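## Task

Unclip the timer relay labelled 24VAC from the rail and place it in the tray, leaving every other device still clipped onto the rail.

## Robot and tools

Robot: two six-joint arms, left_arm and right_arm, each with a parallel two-finger gripper and a wrist camera. Calibrated bases in the scene frame: left_arm at (-0.021, +0.258, +0.018) m, right_arm at (+0.045, -0.233, +0.039) m, both turned only slightly about z. A two-camera stand is fixed to the floor behind the arms.

Frames. Scene frame: origin at table-top height, halfway between the nominal bases; +z up, +x away from the robot over the table, left_arm toward +y (arm names do not match image sides). Fixed cameras and the table use the scene frame. Each arm reports its hand pose, velocities and targets in its own base frame. Motion offsets are taken along the current Hand target's own axes. On a gripper, the fingers point along +z and separate along y; end_effector_position is the point between the pads, roughly 1 cm short of the fingertips.

execute_actions(actions, cameras). actions is a list of actions; each action is a table of up to 15 rows, one row per 1/30 s step; if shorter, its final row is repeated to fill 15 steps. Every row has exactly 14 numbers in [-1, 1], both arms always: left dx, dy, dz, rx, ry, rz, opening, then the same seven for the right. The six pose numbers are an offset from that arm's Hand target as it stood when the action began (not from the previous row); the next action starts from the new Hand target, so repeating an offset adds to it. Scale: 1.0 equals 0.6 m for dx/dy/dz and 180 degrees for rx/ry/rz, which form one rotation vector. opening is absolute, not an offset: +1 fully open (0.094 m), -1 closed. Sending six zeros re-commands the existing Hand target; always resend the opening you want, since 0 is half open, not 'unchanged'. cameras: list of names, ["all"] or []; omitted gives all images only when actions is empty. An unknown name invalidates the call.

move(target, speed, blend, opening_speed, grip_force, blocking, cameras). target is one 14-number row as above, or a list of up to 15 such rows; every row is an offset from the same starting Hand targets, not from the row before. Grippers follow straight lines and all arms finish together; the whole move is capped at 10 s. speed: m/s, 0.002 to 2.9, default 0.25 (rotation up to twice that in rad/s); one value or one per target. blend: corner rounding radius in m for a list; 0 stops at each point. opening_speed: rate of the finger command per second on the -1..+1 scale, at least 0.2; use it to close gently. grip_force: N per pad, 10 to 50, one value or one per arm; it persists, and below 50 the fingers close slowly. blocking=false returns after about 0.5 s while the move continues. Moves do not avoid obstacles or the other arm, lag and overshoot more when fast, and a path passing near an arm's own base can flip its shoulder posture, so route around bases. The result adds a move: line: done, off_target, moving, held or fault, plus limits such as paced (command clipped) or held (steps withheld). done means within 10 mm and 2 degrees; neither done nor off_target says anything about contact.

wait(seconds 0 to 10): holds last commands; a running move continues. stop: brakes a running move (needs some distance). zoom_image(camera, region [x0,y0,x1,y1] pixels, at most 504 by 504) enlarges part of the newest image of cam_head_left, cam_head_right, cam_high, cam_left_wrist or cam_right_wrist, all 896x504. read_manual gives licence text only. finished_scene(scene 1 to 3) ends the scene for good; after ending scene 1, issue no further calls in that reply.

Results: each gripper's end_effector_position (m) and end_effector_quat_wxyz in its base frame (can be a few cm off), Hand target (last commanded pose after clipping, from which next offsets count), grip_measured on the opening scale (reads slightly wide when empty; the last joint position is the opening in metres), joint velocities (line dropped when all are within noise), joint torques (include gravity, have offsets and noise; joints 1-3 wrap at ±28 N m), motor temperatures, Tool commands. An empty actions list shows the fields that are sometimes omitted and the current scene number.

Control notes: commanded orientation is clipped each step to within 40 degrees of the measured one. Friction and load can leave a gripper a few cm short; the next command, even all zeros, asks again, and you can add the missing distance. If an arm is pressing on something it keeps pressing until you command it back past its gripper. Under a firm grip grip_measured reads a few mm below the part width; squeeze jumps to full force about 0.06 below the touch reading. To release, command an opening well above grip_measured.

Avoid: dropping the device or releasing it while it moves, striking the rail, table or neighbouring devices, pushing hard, any object leaving the table, contact or pressure between the two arms or one gripper closing on the other, force on a wrist camera cable, and arm faults. Motor heat rises when holding loads, stretching out or pushing at unreachable poses: MOTOR HOT appears at 75 °C, at 90 °C the arm folds and stops working, at 100 °C it collapses. Occasionally loose objects get a brief external nudge.

Each tool is called after "Call:" in YAML: its name, and indented under it one key for each argument.

## Session

Call:
execute_actions:
  actions: []

Scene clock: 0.00 s.
left_arm: end_effector_position=(+0.4017, -0.0067, +0.0905) grip_measured=+1.000 end_effector_quat_wxyz=(+0.576, +0.014, +0.817, +0.006) | right_arm: end_effector_position=(+0.4184, -0.0386, +0.1129) grip_measured=+1.000 end_effector_quat_wxyz=(+0.579, +0.079, +0.809, -0.059)
Joint positions: left_arm=[-0.029 1.582 0.372 0.867 -0.022 0.02 0.094] | right_arm=[-0.023 1.56 0.475 0.753 0.166 0.052 0.094]
Joint velocities: within noise
Joint torques (N m): no reading
Motor temperatures (°C): left_arm=[33 33 45 36 29 30 31] | right_arm=[29 35 41 33 28 31 32]
Heat: left arm: 45 °C; right arm: 41 °C.
Hand target: left_arm +0.4061, -0.0068, +0.1021; +0.591, +0.013, +0.807, +0.006 | right_arm +0.4196, -0.0388, +0.1164; +0.582, +0.079, +0.807, -0.059
Tool commands: left_gripper/opening=+1.0 right_gripper/opening=+1.0

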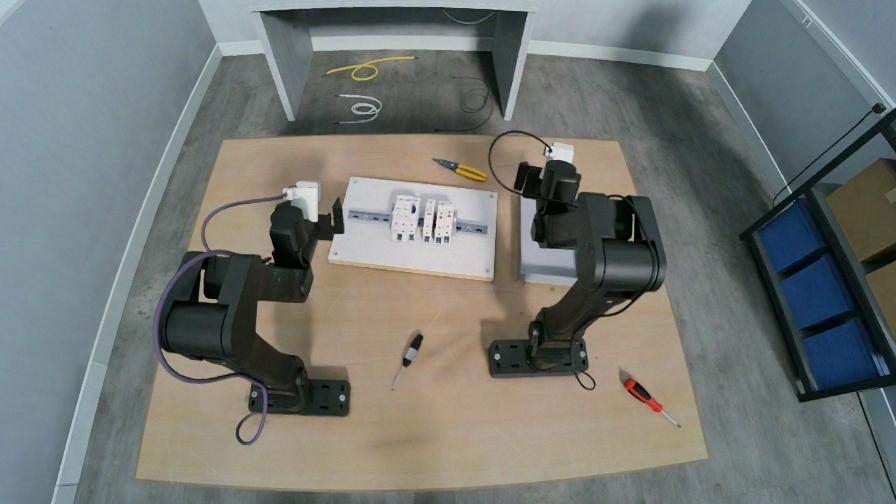

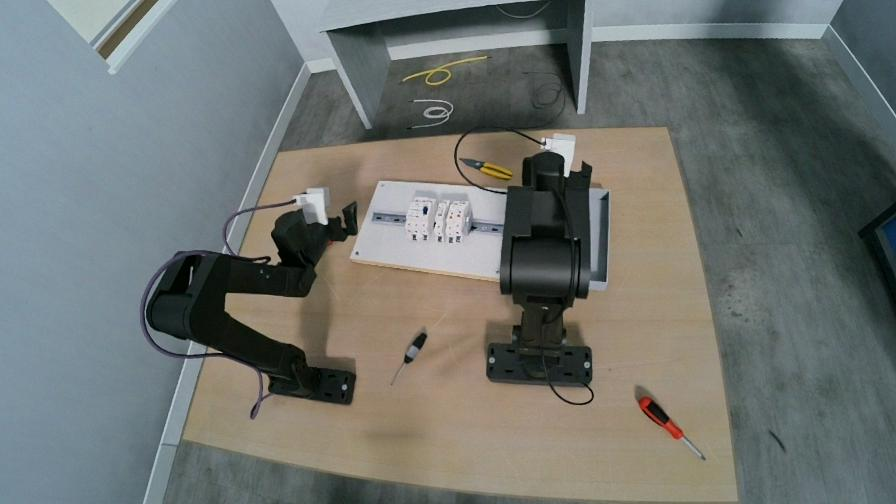

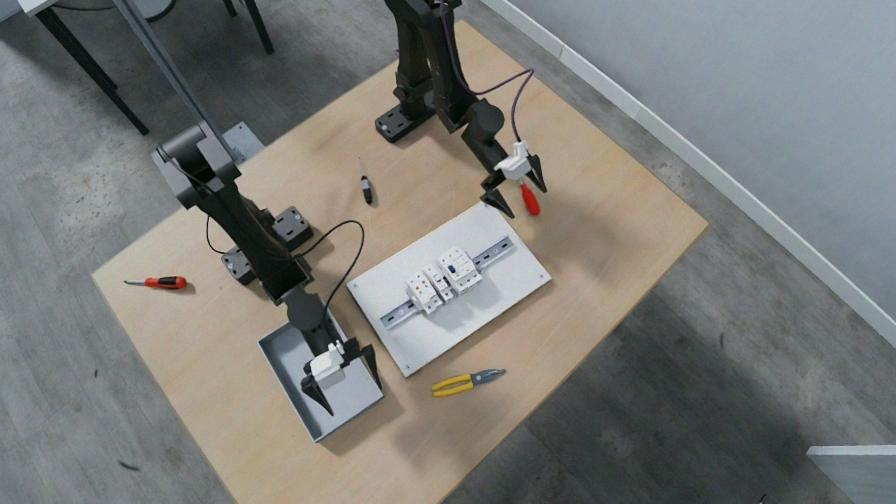

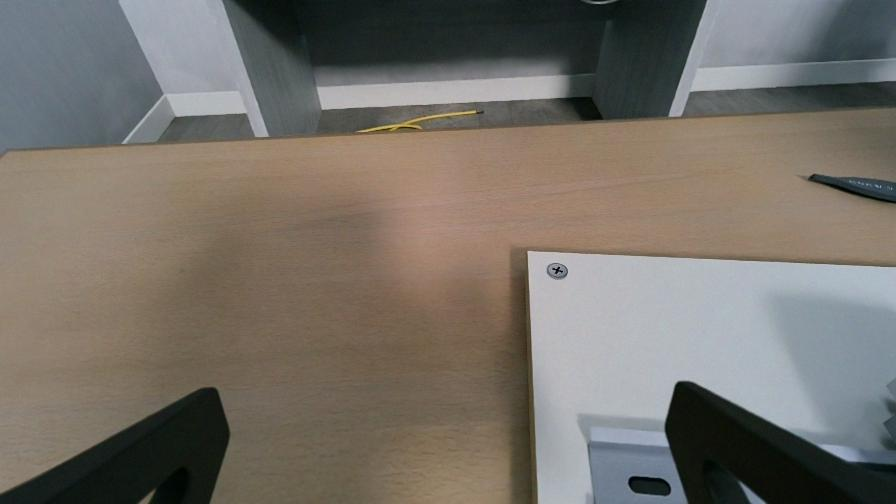

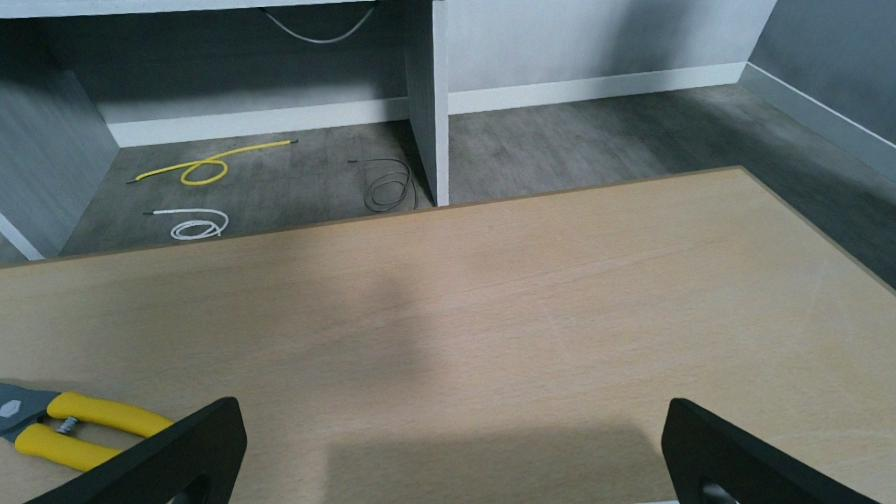

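Call:
zoom_image:
  camera: "cam_head_left"
  region: [320, 170, 510, 290]

Call:
zoom_image:
  camera: "cam_high"
  region: [380, 220, 520, 330]

Call:
zoom_image:
  camera: "cam_head_right"
  region: [390, 180, 490, 260]

Scaled by 2.653 from the camera's 896x504 image, which has a finer 1280x720 frame.

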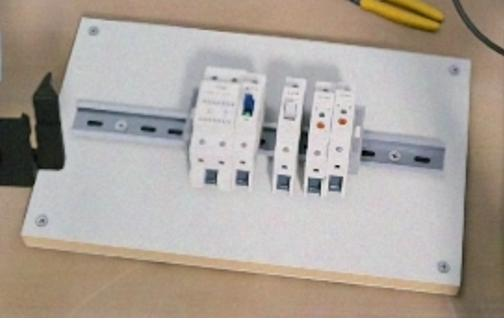

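Scaled by 3.600 from the camera's 896x504 image, which has a finer 1280x720 frame.

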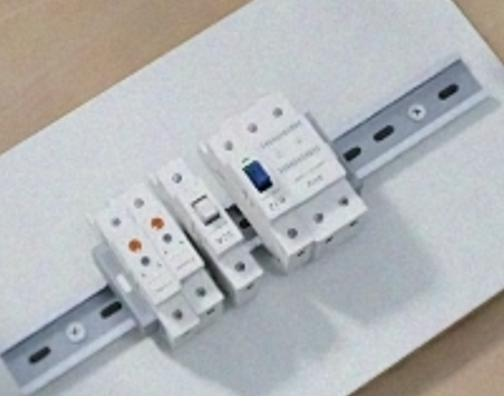

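Scaled by 5.040 from the camera's 896x504 image, which has a finer 1280x720 frame.

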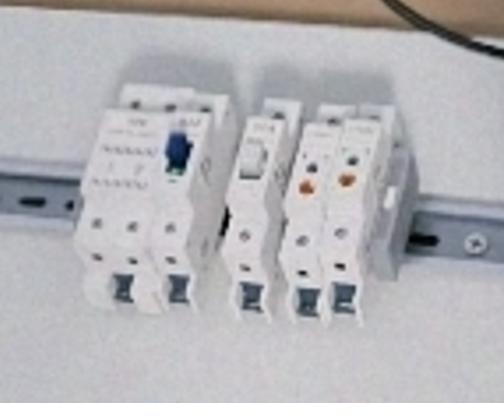

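Call:
move:
  target: [0,0,0,0,0,0,1,-0.137,0.357,-0.300,-0.040,0.397,-0.054,1]
  cameras: ["cam_right_wrist","cam_head_left"]

Scene clock: 19.00 s.
left_arm: end_effector_position=(+0.4017, -0.0067, +0.0905) grip_measured=+1.000 end_effector_quat_wxyz=(+0.576, +0.014, +0.817, +0.006) | right_arm: end_effector_position=(+0.3200, +0.1983, +0.2417) grip_measured=+1.000 end_effector_quat_wxyz=(+0.102, -0.003, +0.993, +0.057)
Joint positions: left_arm=[-0.029 1.582 0.372 0.867 -0.022 0.02 0.094] | right_arm=[0.557 1.852 2.078 -1.563 0.011 0.549 0.094]
Joint torques (N m): left_arm=[-0.03 -5.2 5.41 1.79 0.02 -0.01] | right_arm=[0.01 -7.05 9.14 0.23 -0.11 0.07]
Heat: left arm: 46 °C; right arm: 43 °C.
Hand target: left_arm +0.4061, -0.0068, +0.1021; +0.591, +0.013, +0.807, +0.006 | right_arm +0.3197, +0.2004, +0.2504; -0.001, +0.000, +1.000, -0.001
Off the commanded pose: left_arm 0.012 m, 2 deg | right_arm 0.009 m, 14 deg.
joint sent to its limit (right arm) — joint 4 (wrist pitch), lower limit. The joint targets are off in orientation, not in position.
move: off_target (left_arm, right_arm)
Images, in order (width x height): cam_head_left 896x504, cam_right_wrist 896x504.

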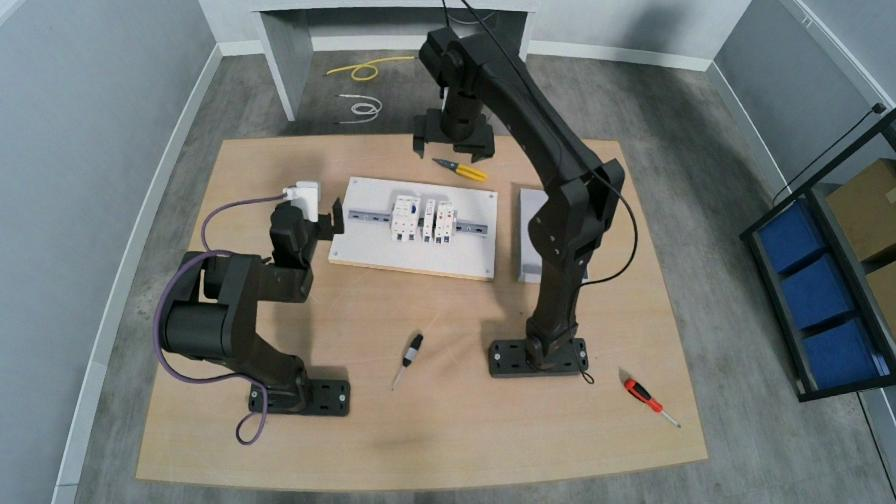

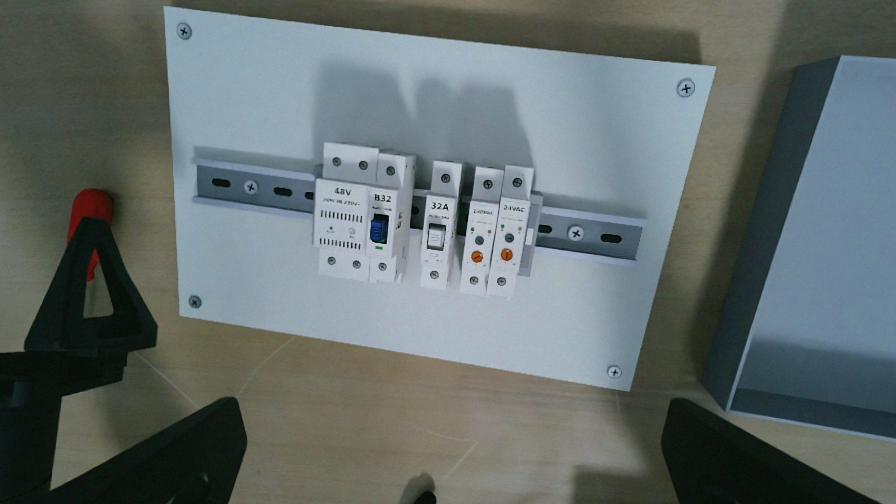

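Call:
zoom_image:
  camera: "cam_right_wrist"
  region: [400, 140, 580, 310]

Call:
zoom_image:
  camera: "cam_head_left"
  region: [410, 190, 480, 250]

Scaled by 2.800 from the camera's 896x504 image, which has a finer 1280x720 frame.

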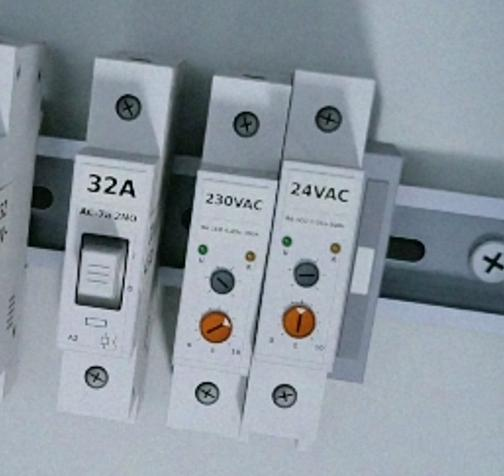

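Scaled by 7.200 from the camera's 896x504 image, which has a finer 1280x720 frame.

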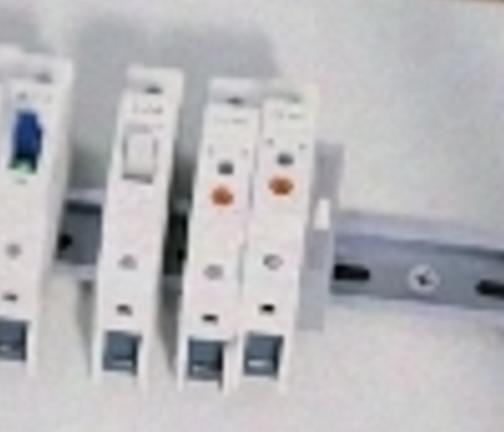

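Call:
move:
  target: [0,0,0,0,0,0,1,-0.0105,-0.031,0.2,0,0,-0.457,0.6]
  cameras: ["cam_right_wrist","cam_head_left","cam_high"]

Scene clock: 49.00 s.
left_arm: end_effector_position=(+0.4017, -0.0067, +0.0905) grip_measured=+1.000 end_effector_quat_wxyz=(+0.576, +0.014, +0.817, +0.006) | right_arm: end_effector_position=(+0.3259, +0.1835, +0.1397) grip_measured=+0.603 end_effector_quat_wxyz=(+0.010, -0.656, +0.755, +0.000)
Joint positions: left_arm=[-0.029 1.582 0.372 0.867 -0.022 0.02 0.094] | right_arm=[0.508 1.954 1.82 -1.418 -0.004 -0.922 0.075]
Joint torques (N m): left_arm=[-0.02 -5.22 5.42 1.79 0.03 0] | right_arm=[-0.25 -6.95 5.04 0.07 0.01 -0.04]
Motor temperatures (°C): left_arm=[33 33 46 42 29 30 31] | right_arm=[29 37 43 33 28 31 32]
Heat: left arm: 46 °C; right arm: 43 °C.
Hand target: left_arm +0.4061, -0.0068, +0.1021; +0.591, +0.013, +0.807, +0.006 | right_arm +0.3258, +0.1815, +0.1305; -0.001, -0.658, +0.753, +0.000
Off the commanded pose: left_arm 0.012 m, 2 deg | right_arm 0.010 m, 1 deg.
move: off_target (left_arm)
Images, in order (width x height): cam_head_left 896x504, cam_high 896x504, cam_right_wrist 896x504.

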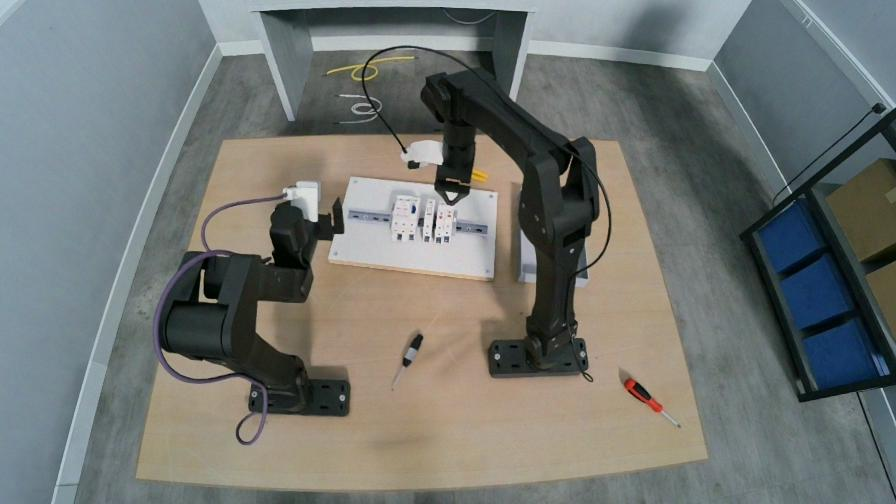

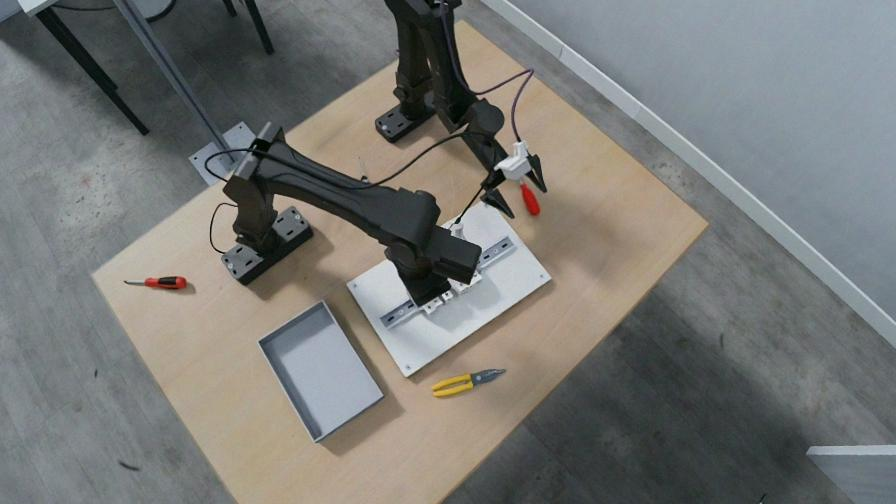

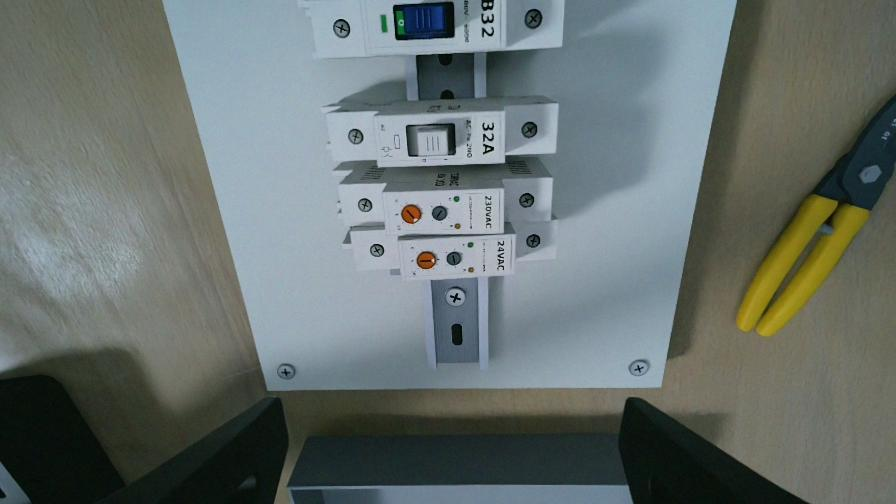

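Call:
move:
  target: [0,0,0,0,0,0,1,0.002,-0.005,0.147,0,0,0,0.45]
  speed: 0.1
  cameras: ["cam_right_wrist","cam_head_right"]

Scene clock: 61.93 s.
left_arm: end_effector_position=(+0.4017, -0.0067, +0.0905) grip_measured=+1.000 end_effector_quat_wxyz=(+0.576, +0.014, +0.817, +0.006) | right_arm: end_effector_position=(+0.3285, +0.1849, +0.0501) grip_measured=+0.453 end_effector_quat_wxyz=(+0.007, -0.659, +0.752, +0.000)
Joint positions: left_arm=[-0.029 1.582 0.372 0.867 -0.022 0.02 0.094] | right_arm=[0.508 1.994 1.519 -1.082 -0.003 -0.93 0.068]
Joint torques (N m): left_arm=[-0.03 -5.22 5.42 1.79 0.03 -0.01] | right_arm=[-0.92 -7.24 5.16 0.08 0 -0.08]
Heat: left arm: 46 °C; right arm: 42 °C.
Hand target: left_arm +0.4061, -0.0068, +0.1021; +0.591, +0.013, +0.807, +0.006 | right_arm +0.3285, +0.1798, +0.0422; -0.001, -0.658, +0.753, +0.000
Off the commanded pose: left_arm 0.012 m, 2 deg | right_arm 0.009 m, 1 deg.
move: off_target (left_arm)
Images, in order (width x height): cam_head_right 896x504, cam_right_wrist 896x504.

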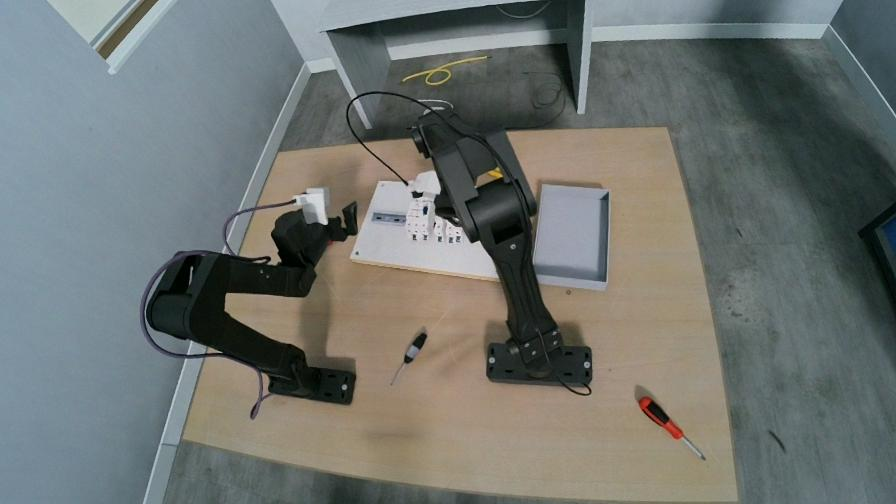

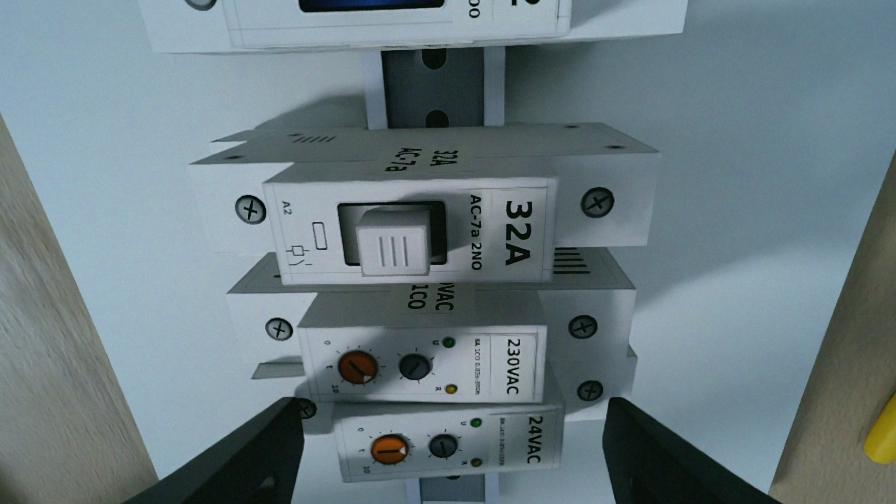

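Call:
move:
  target:
    - [0,0,0,0,0,0,1,0.004,0,-0.005,0,0,0,0.4]
    - [0,0,0,0,0,0,1,0.004,0,-0.005,0,0,0,-0.25]
  speed: 0.1
  opening_speed: 0.4
  cameras: ["cam_right_wrist"]

Scene clock: 71.87 s.
left_arm: end_effector_position=(+0.4017, -0.0067, +0.0905) grip_measured=+1.000 end_effector_quat_wxyz=(+0.576, +0.014, +0.817, +0.006) | right_arm: end_effector_position=(+0.3302, +0.1822, +0.0501) grip_measured=-0.044 end_effector_quat_wxyz=(+0.007, -0.658, +0.753, +0.000)
Joint positions: left_arm=[-0.029 1.582 0.372 0.867 -0.022 0.02 0.094] | right_arm=[0.5 1.994 1.519 -1.082 -0.003 -0.935 0.045]
Joint torques (N m): left_arm=[-0.02 -5.2 5.42 1.79 0.02 -0.01] | right_arm=[-0.64 -7.8 5.2 -0.04 0 -0.07]
Heat: left arm: 46 °C; right arm: 42 °C.
Hand target: left_arm +0.4061, -0.0068, +0.1021; +0.591, +0.013, +0.807, +0.006 | right_arm +0.3282, +0.1775, +0.0452; -0.001, -0.658, +0.753, +0.000
Off the commanded pose: left_arm 0.012 m, 2 deg | right_arm 0.007 m, 1 deg.
move: off_target (left_arm)
Images, in order (width x height): cam_right_wrist 896x504.

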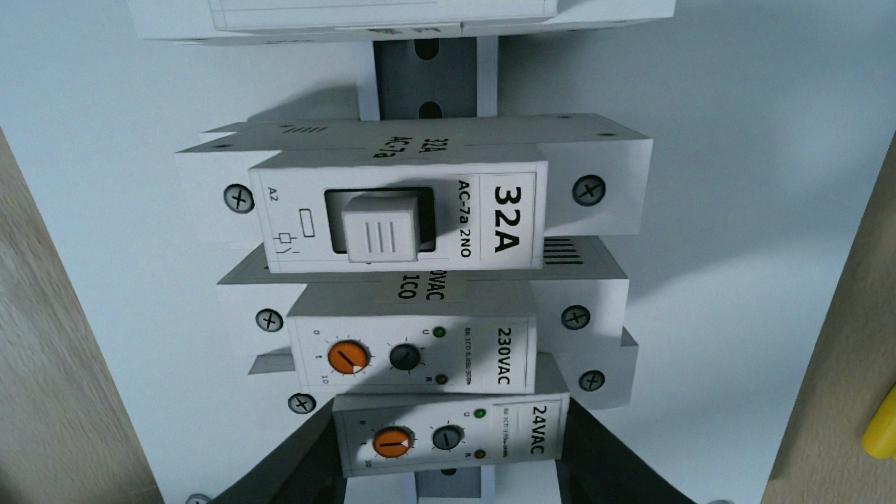

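Call:
move:
  target: [0,0,0,0,0,0,1,0,-0.014,-0.01,-0.067,0,0,-0.25]
  speed: 0.05
  cameras: ["cam_right_wrist"]

Scene clock: 78.80 s.
left_arm: end_effector_position=(+0.4017, -0.0067, +0.0905) grip_measured=+1.000 end_effector_quat_wxyz=(+0.576, +0.014, +0.817, +0.006) | right_arm: end_effector_position=(+0.3378, +0.1775, +0.0513) grip_measured=-0.044 end_effector_quat_wxyz=(-0.059, -0.655, +0.750, +0.068)
Joint positions: left_arm=[-0.029 1.582 0.372 0.867 -0.022 0.02 0.094] | right_arm=[0.435 2.175 1.784 -1.333 -0.097 -1.007 0.045]
Joint torques (N m): left_arm=[-0.02 -5.22 5.41 1.79 0.02 0] | right_arm=[-0.72 -7.73 8.68 -0.75 -0.28 -0.11]
Heat: left arm: 46 °C; right arm: 42 °C.
Hand target: left_arm +0.4061, -0.0068, +0.1021; +0.591, +0.013, +0.807, +0.006 | right_arm +0.3364, +0.1764, +0.0512; -0.070, -0.654, +0.749, +0.079
Off the commanded pose: left_arm 0.012 m, 2 deg | right_arm 0.002 m, 2 deg.
move: off_target (left_arm)
Images, in order (width x height): cam_right_wrist 896x504.

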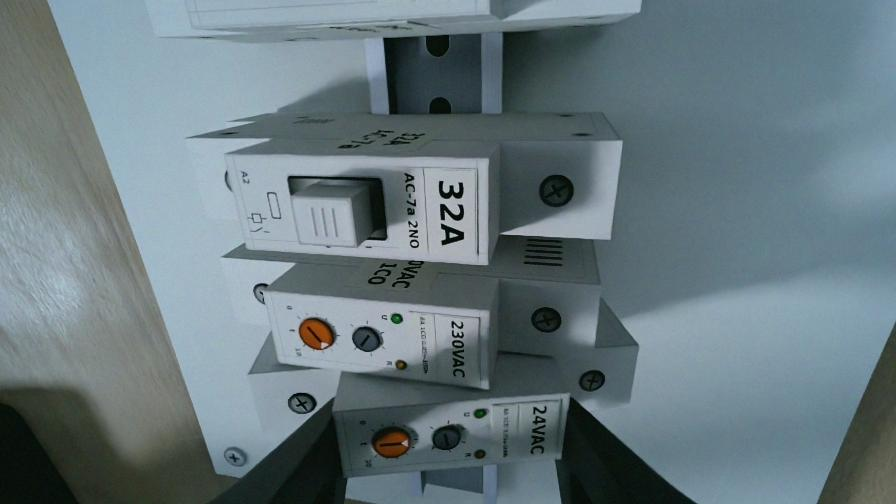

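Call:
move:
  target:
    - [0,0,0,0,0,0,1,0,-0.014,-0.008,-0.067,0,0,-0.25]
    - [0,0,0,0,0,0,1,0,-0.03,-0.02,-0.09,0,0,-0.25]
    - [0,0,0,0,0,0,1,0,-0.05,-0.11,-0.09,0,0,-0.25]
  speed: 0.06
  cameras: ["cam_right_wrist","cam_head_right"]

Scene clock: 86.50 s.
left_arm: end_effector_position=(+0.4017, -0.0067, +0.0905) grip_measured=+1.000 end_effector_quat_wxyz=(+0.576, +0.014, +0.817, +0.006) | right_arm: end_effector_position=(+0.3418, +0.1754, +0.0546) grip_measured=-0.052 end_effector_quat_wxyz=(-0.106, -0.647, +0.739, +0.156)
Joint positions: left_arm=[-0.029 1.582 0.372 0.867 -0.022 0.02 0.094] | right_arm=[0.37 2.355 2.048 -1.577 -0.219 -1.103 0.045]
Joint torques (N m): left_arm=[-0.02 -5.22 5.42 1.79 0.03 0] | right_arm=[-4.38 -17.42 14.56 -0.71 -0.33 0.1]
Heat: left arm: 46 °C; right arm: 43 °C.
Hand target: left_arm +0.4061, -0.0068, +0.1021; +0.591, +0.013, +0.807, +0.006 | right_arm +0.3793, +0.1706, +0.1094; -0.162, -0.638, +0.730, +0.184
Off the commanded pose: left_arm 0.012 m, 2 deg | right_arm 0.067 m, 7 deg.
joint read past its limit (right arm) — joint 4 (wrist pitch), lower limit.
joint sent to its limit (right arm) — joint 4 (wrist pitch), lower limit. The joint targets are off in position and orientation.
move: off_target (left_arm, right_arm)
Images, in order (width x height): cam_head_right 896x504, cam_right_wrist 896x504.

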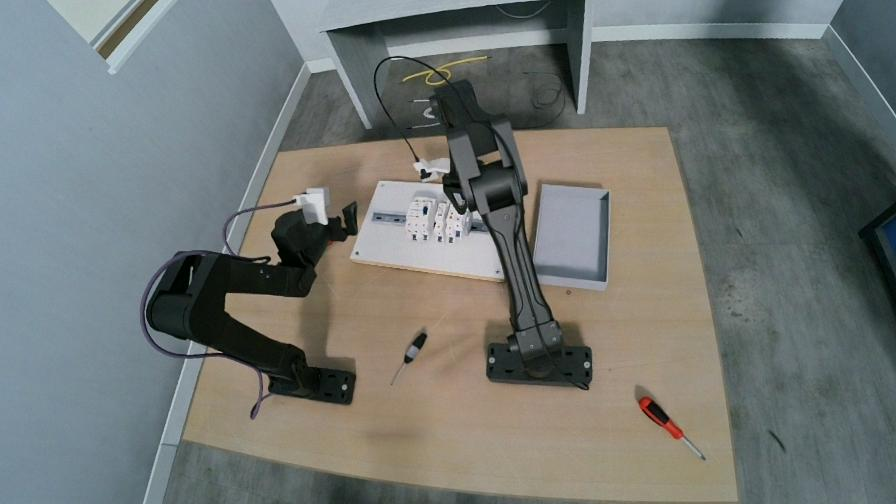

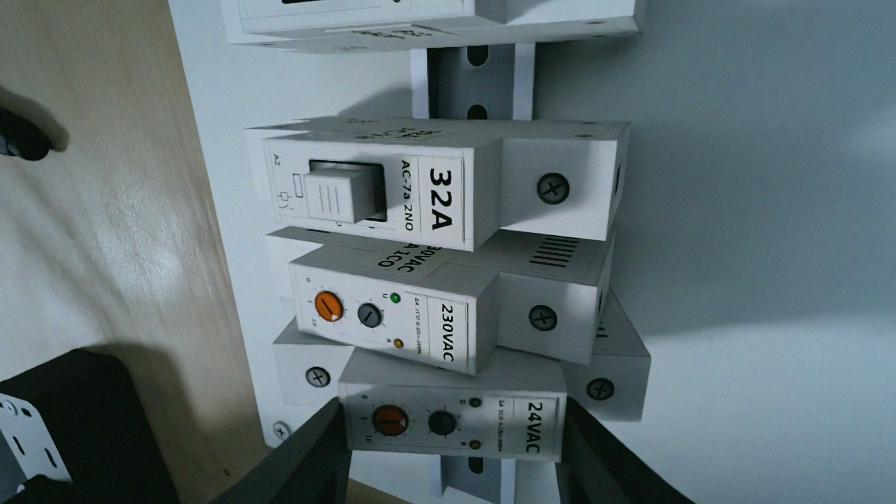

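Call:
move:
  target:
    - [0,0,0,0,0,0,1,0,0.01,0.095,0.055,0,0,-0.25]
    - [0,0,0,0,0,0,1,0.005,0.023,0.058,0.1,0,0,-0.25]
  speed: 0.06
  cameras: ["cam_right_wrist","cam_high"]

Scene clock: 98.00 s.
left_arm: end_effector_position=(+0.4017, -0.0067, +0.0905) grip_measured=+1.000 end_effector_quat_wxyz=(+0.576, +0.014, +0.817, +0.006) | right_arm: end_effector_position=(+0.3526, +0.1745, +0.0759) grip_measured=-0.052 end_effector_quat_wxyz=(-0.065, -0.654, +0.750, +0.080)
Joint positions: left_arm=[-0.029 1.582 0.372 0.867 -0.022 0.02 0.094] | right_arm=[0.406 2.242 1.986 -1.49 -0.112 -1.039 0.045]
Joint torques (N m): left_arm=[-0.02 -5.22 5.42 1.79 0.02 0] | right_arm=[0.34 -12.34 4.74 -0.45 0.11 0.06]
Heat: left arm: 46 °C; right arm: 44 °C.
Hand target: left_arm +0.4061, -0.0068, +0.1021; +0.591, +0.013, +0.807, +0.006 | right_arm +0.3505, +0.1715, +0.0854; -0.060, -0.655, +0.750, +0.067
Off the commanded pose: left_arm 0.012 m, 2 deg | right_arm 0.010 m, 2 deg.
move: off_target (left_arm)
Images, in order (width x height): cam_high 896x504, cam_right_wrist 896x504.

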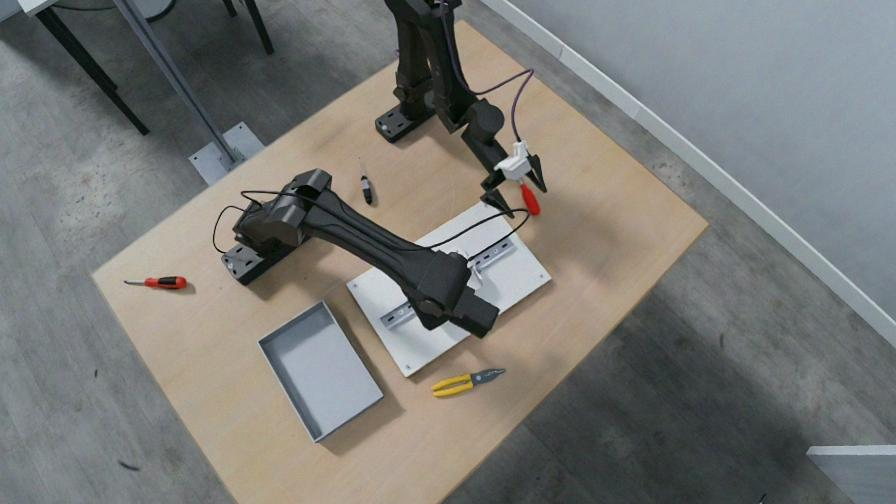

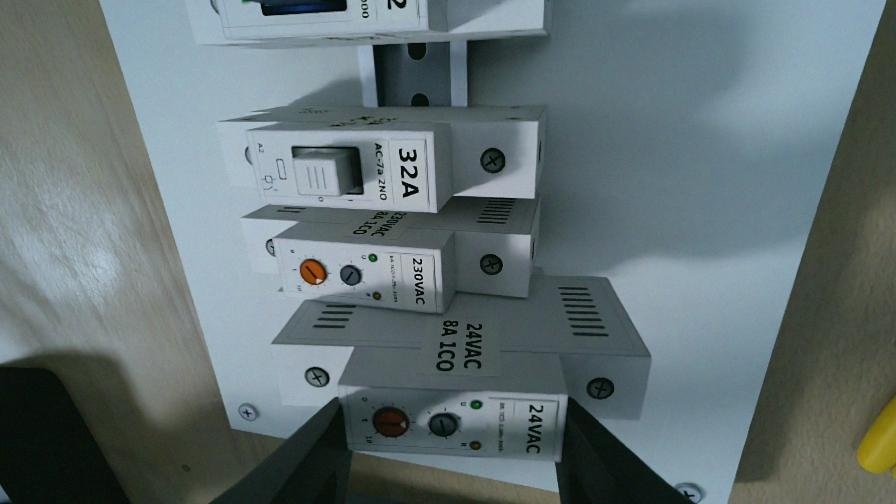

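Call:
move:
  target:
    - [0,0,0,0,0,0,1,0.031,-0.008,-0.069,0.056,0,0,-0.25]
    - [0,0,0,0,0,0,1,0.45,-0.018,-0.053,0.056,0,0,-0.25]
  speed: [0.1,0.15]
  blend: [0.02,0]
  cameras: ["cam_right_wrist","cam_high","cam_head_left"]

Scene clock: 112.97 s.
left_arm: end_effector_position=(+0.4017, -0.0067, +0.0905) grip_measured=+1.000 end_effector_quat_wxyz=(+0.576, +0.014, +0.817, +0.006) | right_arm: end_effector_position=(+0.3289, -0.0988, +0.1109) grip_measured=-0.052 end_effector_quat_wxyz=(-0.009, -0.655, +0.756, +0.007)
Joint positions: left_arm=[-0.029 1.582 0.372 0.867 -0.022 0.02 0.094] | right_arm=[-0.291 1.867 1.589 -1.314 0.007 -1.718 0.045]
Joint torques (N m): left_arm=[-0.03 -5.22 5.41 1.79 0.03 0] | right_arm=[-0.05 -8.29 6.39 -0.07 -0.1 -0.04]
Heat: left arm: 46 °C; right arm: 42 °C.
Hand target: left_arm +0.4061, -0.0068, +0.1021; +0.591, +0.013, +0.807, +0.006 | right_arm +0.3302, -0.0982, +0.1151; -0.002, -0.658, +0.753, +0.001
Off the commanded pose: left_arm 0.012 m, 2 deg | right_arm 0.004 m, 1 deg.
move: off_target (left_arm)
Images, in order (width x height): cam_head_left 896x504, cam_high 896x504, cam_right_wrist 896x504.

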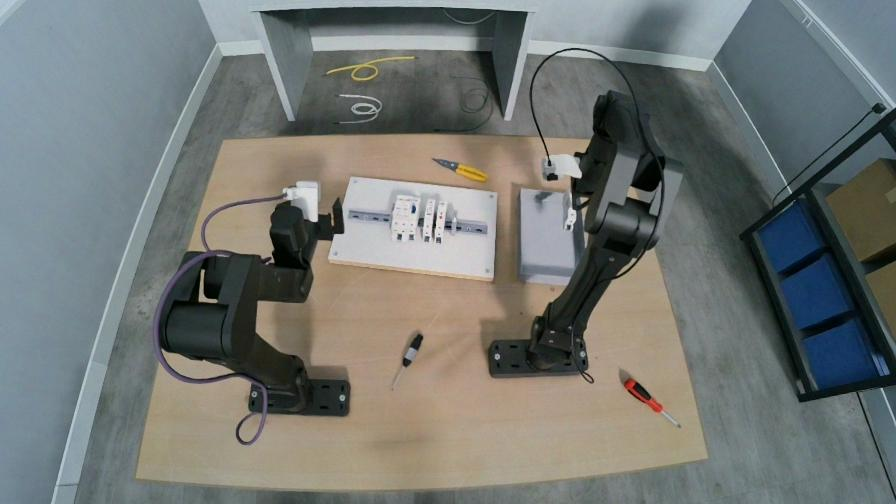

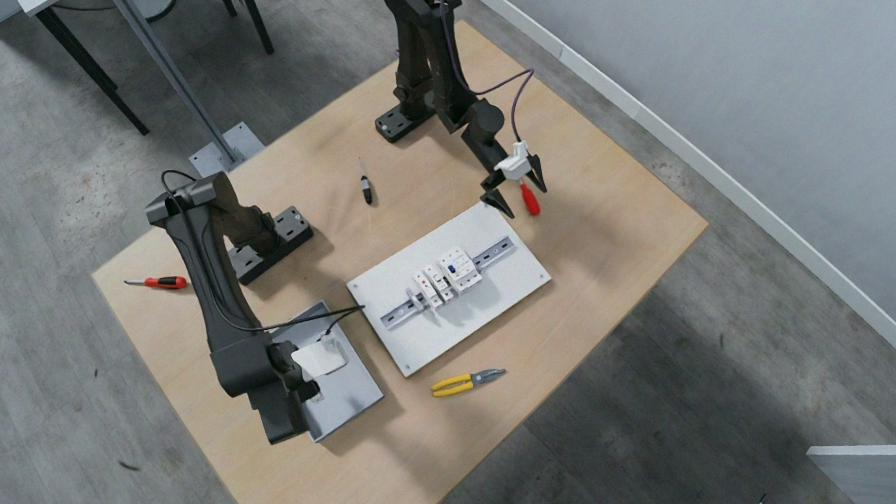

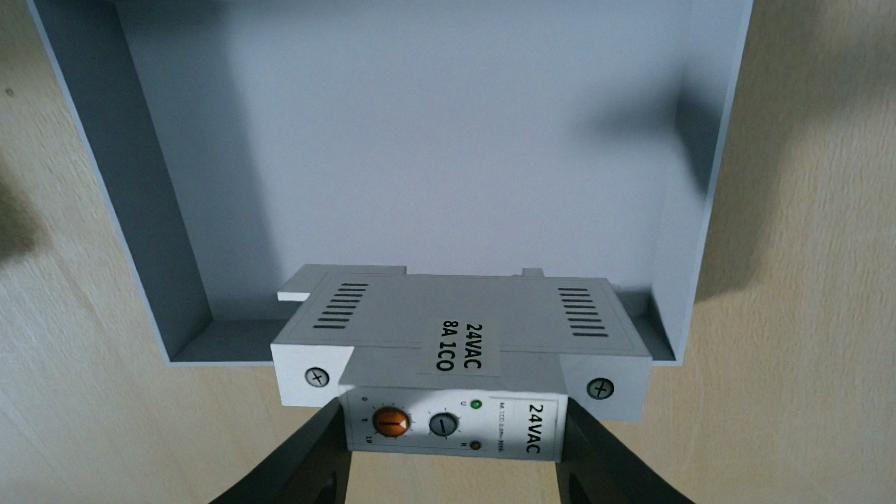

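Call:
move:
  target:
    - [0,0,0,0,0,0,1,-0.067,0.01,0.0,0,0,0,-0.25]
    - [0,0,0,0,0,0,1,-0.067,0.015,0.118,0,0,0,-0.25]
  speed: [0.15,0.06]
  blend: [0.01,0]
  cameras: ["cam_right_wrist","cam_head_left"]

Scene clock: 118.37 s.
left_arm: end_effector_position=(+0.4017, -0.0067, +0.0905) grip_measured=+1.000 end_effector_quat_wxyz=(+0.576, +0.014, +0.817, +0.006) | right_arm: end_effector_position=(+0.3300, -0.0579, +0.0494) grip_measured=-0.052 end_effector_quat_wxyz=(+0.000, -0.661, +0.750, -0.006)
Joint positions: left_arm=[-0.029 1.582 0.372 0.867 -0.022 0.02 0.094] | right_arm=[-0.173 1.845 1.312 -1.029 0.007 -1.617 0.045]
Joint torques (N m): left_arm=[-0.02 -5.22 5.42 1.79 0.03 0] | right_arm=[-0.39 -6.64 4.93 -0.01 -0.1 0.07]
Heat: left arm: 46 °C; right arm: 42 °C.
Hand target: left_arm +0.4061, -0.0068, +0.1021; +0.591, +0.013, +0.807, +0.006 | right_arm +0.3264, -0.0572, +0.0442; -0.002, -0.658, +0.753, +0.001
Off the commanded pose: left_arm 0.012 m, 2 deg | right_arm 0.006 m, 1 deg.
move: off_target (left_arm)
Images, in order (width x height): cam_head_left 896x504, cam_right_wrist 896x504.

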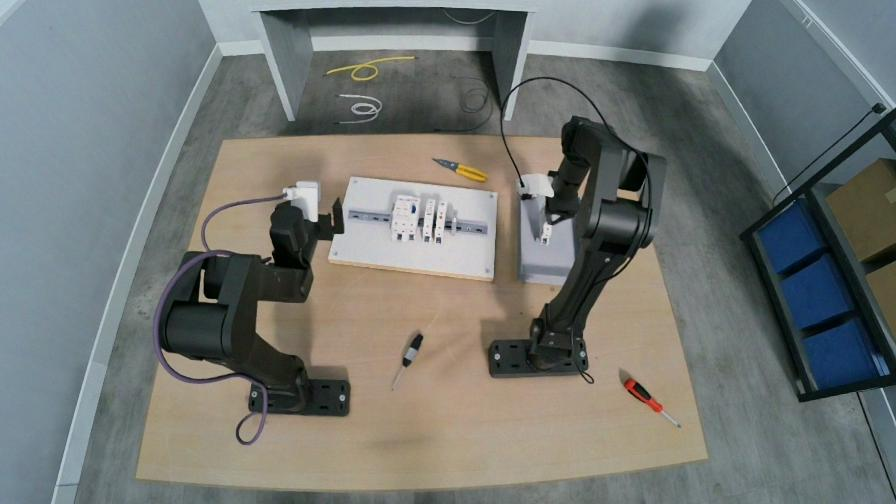

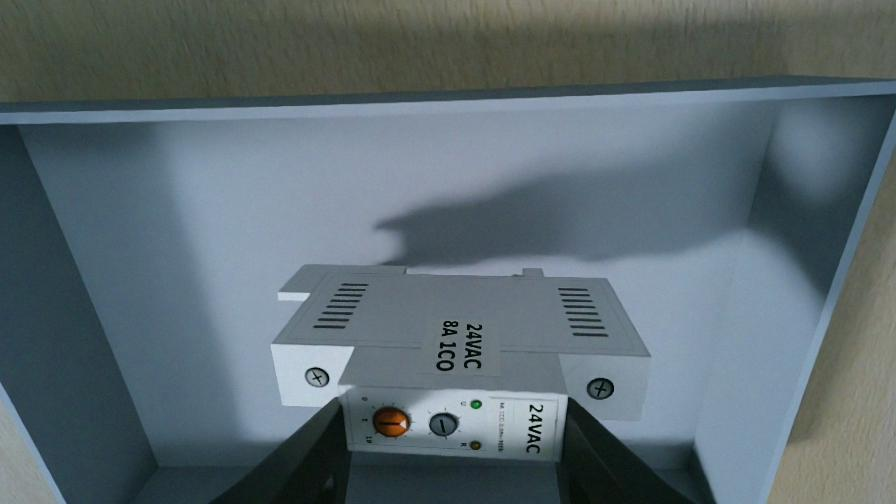

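Call:
move:
  target:
    - [0,0,0,0,0,0,1,0,0,0.032,0,0,0,-0.25]
    - [0,0,0,0,0,0,1,0,0,0.045,0,0,0,-0.25]
  speed: [0.06,0.015]
  cameras: ["cam_right_wrist"]

Scene clock: 122.90 s.
left_arm: end_effector_position=(+0.4017, -0.0067, +0.0905) grip_measured=+1.000 end_effector_quat_wxyz=(+0.576, +0.014, +0.817, +0.006) | right_arm: end_effector_position=(+0.3280, -0.0576, +0.0321) grip_measured=-0.052 end_effector_quat_wxyz=(-0.001, -0.661, +0.750, -0.005)
Joint positions: left_arm=[-0.029 1.582 0.372 0.867 -0.022 0.02 0.094] | right_arm=[-0.173 1.861 1.261 -0.965 0.007 -1.617 0.045]
Joint torques (N m): left_arm=[-0.02 -5.2 5.41 1.79 0.02 -0.01] | right_arm=[-0.31 -5.38 3.4 0.42 -0.1 0.06]
Heat: left arm: 46 °C; right arm: 42 °C.
Hand target: left_arm +0.4061, -0.0068, +0.1021; +0.591, +0.013, +0.807, +0.006 | right_arm +0.3264, -0.0572, +0.0173; -0.002, -0.658, +0.753, +0.001
Off the commanded pose: left_arm 0.012 m, 2 deg | right_arm 0.015 m, 1 deg.
move: off_target (left_arm, right_arm)
Images, in order (width x height): cam_right_wrist 896x504.

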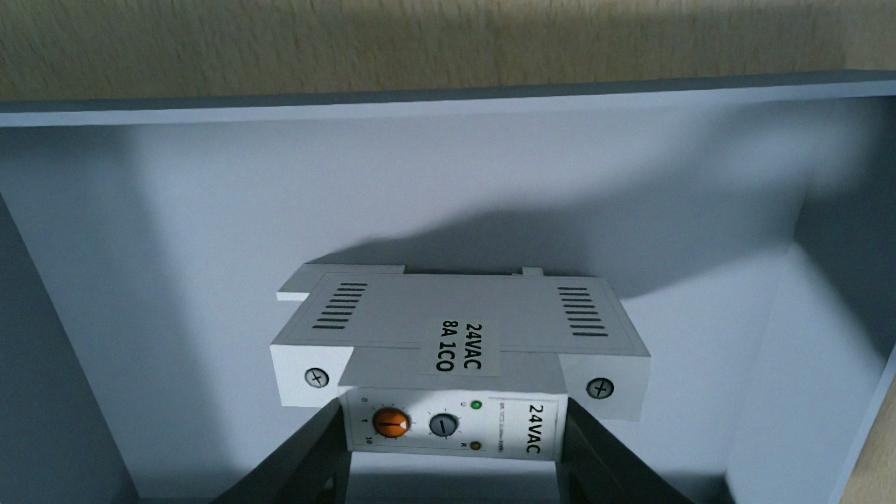

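Call:
move:
  target: [0,0,0,0,0,0,1,0,0,0.01,0,0,0,-0.25]
  speed: 0.03

Scene clock: 125.07 s.
left_arm: end_effector_position=(+0.4017, -0.0067, +0.0905) grip_measured=+1.000 end_effector_quat_wxyz=(+0.576, +0.014, +0.817, +0.006) | right_arm: end_effector_position=(+0.3280, -0.0576, +0.0316) grip_measured=-0.052 end_effector_quat_wxyz=(-0.001, -0.661, +0.750, -0.005)
Joint positions: left_arm=[-0.029 1.582 0.372 0.867 -0.022 0.02 0.094] | right_arm=[-0.173 1.861 1.259 -0.962 0.007 -1.617 0.045]
Joint torques (N m): left_arm=[-0.02 -5.22 5.42 1.79 0.02 -0.01] | right_arm=[-0.29 -4.82 2.39 0.62 -0.11 0.06]
Heat: left arm: 46 °C; right arm: 42 °C.
Hand target: left_arm +0.4061, -0.0068, +0.1021; +0.591, +0.013, +0.807, +0.006 | right_arm +0.3264, -0.0572, +0.0113; -0.002, -0.658, +0.753, +0.001
Off the commanded pose: left_arm 0.012 m, 2 deg | right_arm 0.020 m, 1 deg.
move: off_target (left_arm, right_arm)

Call:
move:
  target:
    - [0,0,0,0,0,0,1,0,0,-0.022,0,0,0,-0.25]
    - [0,0,0,0,0,0,1,0,0,-0.022,0,0,0,0.2]
    - [0,0,0,0,0,0,1,0,0,-0.2,0,0,0,0.2]
  speed: [0.03,0.05,0.1]
  opening_speed: 0.3
  cameras: ["cam_right_wrist","cam_high","cam_head_left"]

Scene clock: 132.17 s.
left_arm: end_effector_position=(+0.4017, -0.0067, +0.0905) grip_measured=+1.000 end_effector_quat_wxyz=(+0.576, +0.014, +0.817, +0.006) | right_arm: end_effector_position=(+0.3238, -0.0571, +0.1171) grip_measured=+0.197 end_effector_quat_wxyz=(-0.015, -0.661, +0.750, +0.012)
Joint positions: left_arm=[-0.029 1.582 0.372 0.867 -0.022 0.02 0.094] | right_arm=[-0.173 1.824 1.558 -1.342 0.008 -1.617 0.056]
Joint torques (N m): left_arm=[-0.02 -5.22 5.42 1.79 0.03 0] | right_arm=[-0.27 -8.61 9.17 -0.36 -0.12 0.07]
Heat: left arm: 46 °C; right arm: 42 °C.
Hand target: left_arm +0.4061, -0.0068, +0.1021; +0.591, +0.013, +0.807, +0.006 | right_arm +0.3268, -0.0571, +0.1312; -0.002, -0.658, +0.753, +0.001
Off the commanded pose: left_arm 0.012 m, 2 deg | right_arm 0.015 m, 2 deg.
move: off_target (left_arm, right_arm)
Images, in order (width x height): cam_head_left 896x504, cam_high 896x504, cam_right_wrist 896x504.

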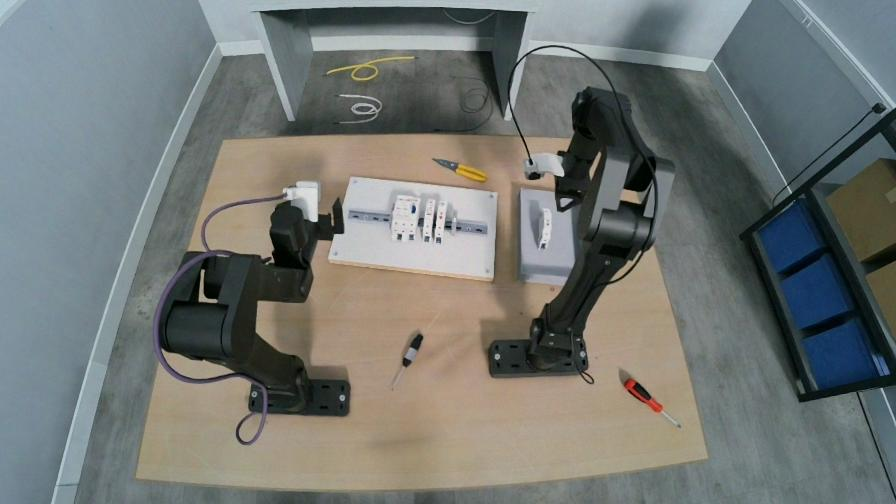

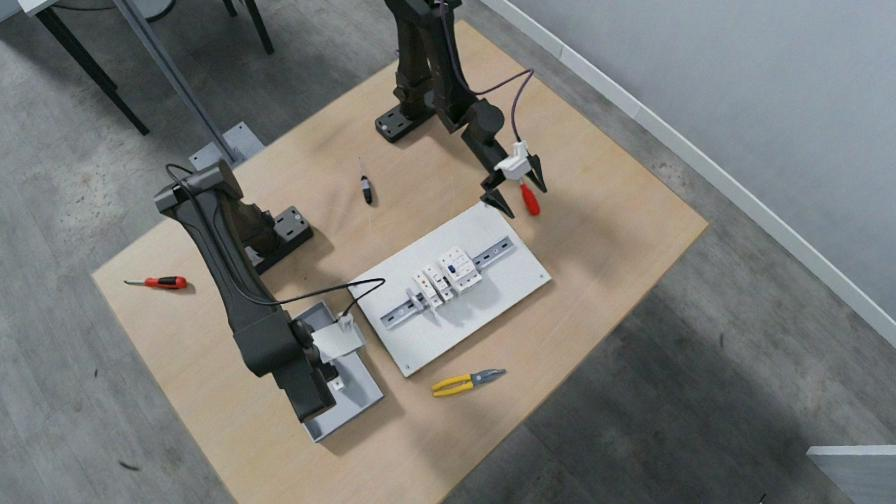

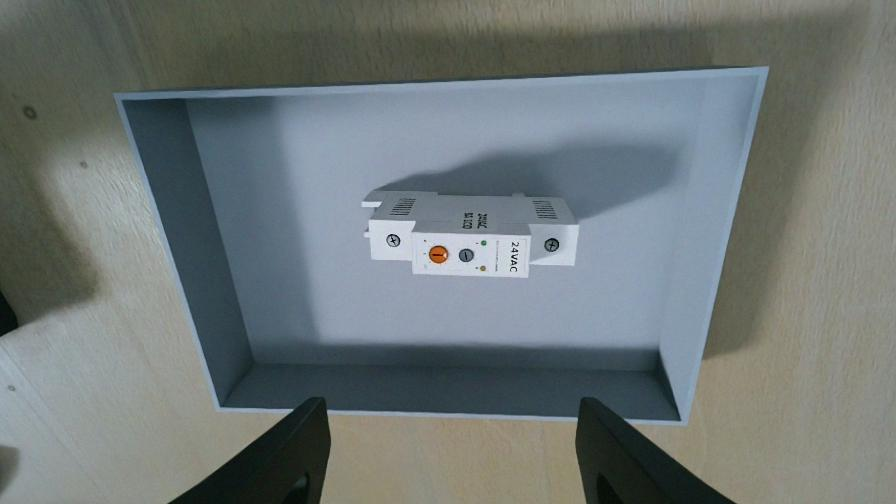

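Call:
zoom_image:
  camera: "cam_head_left"
  region: [370, 180, 500, 260]

Scaled by 3.877 from the camera's 896x504 image, which has a finer 1280x720 frame.

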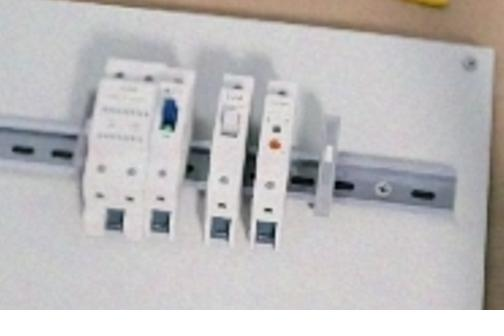

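Call:
finished_scene:
  scene: 2

The scene is finished: the task was done.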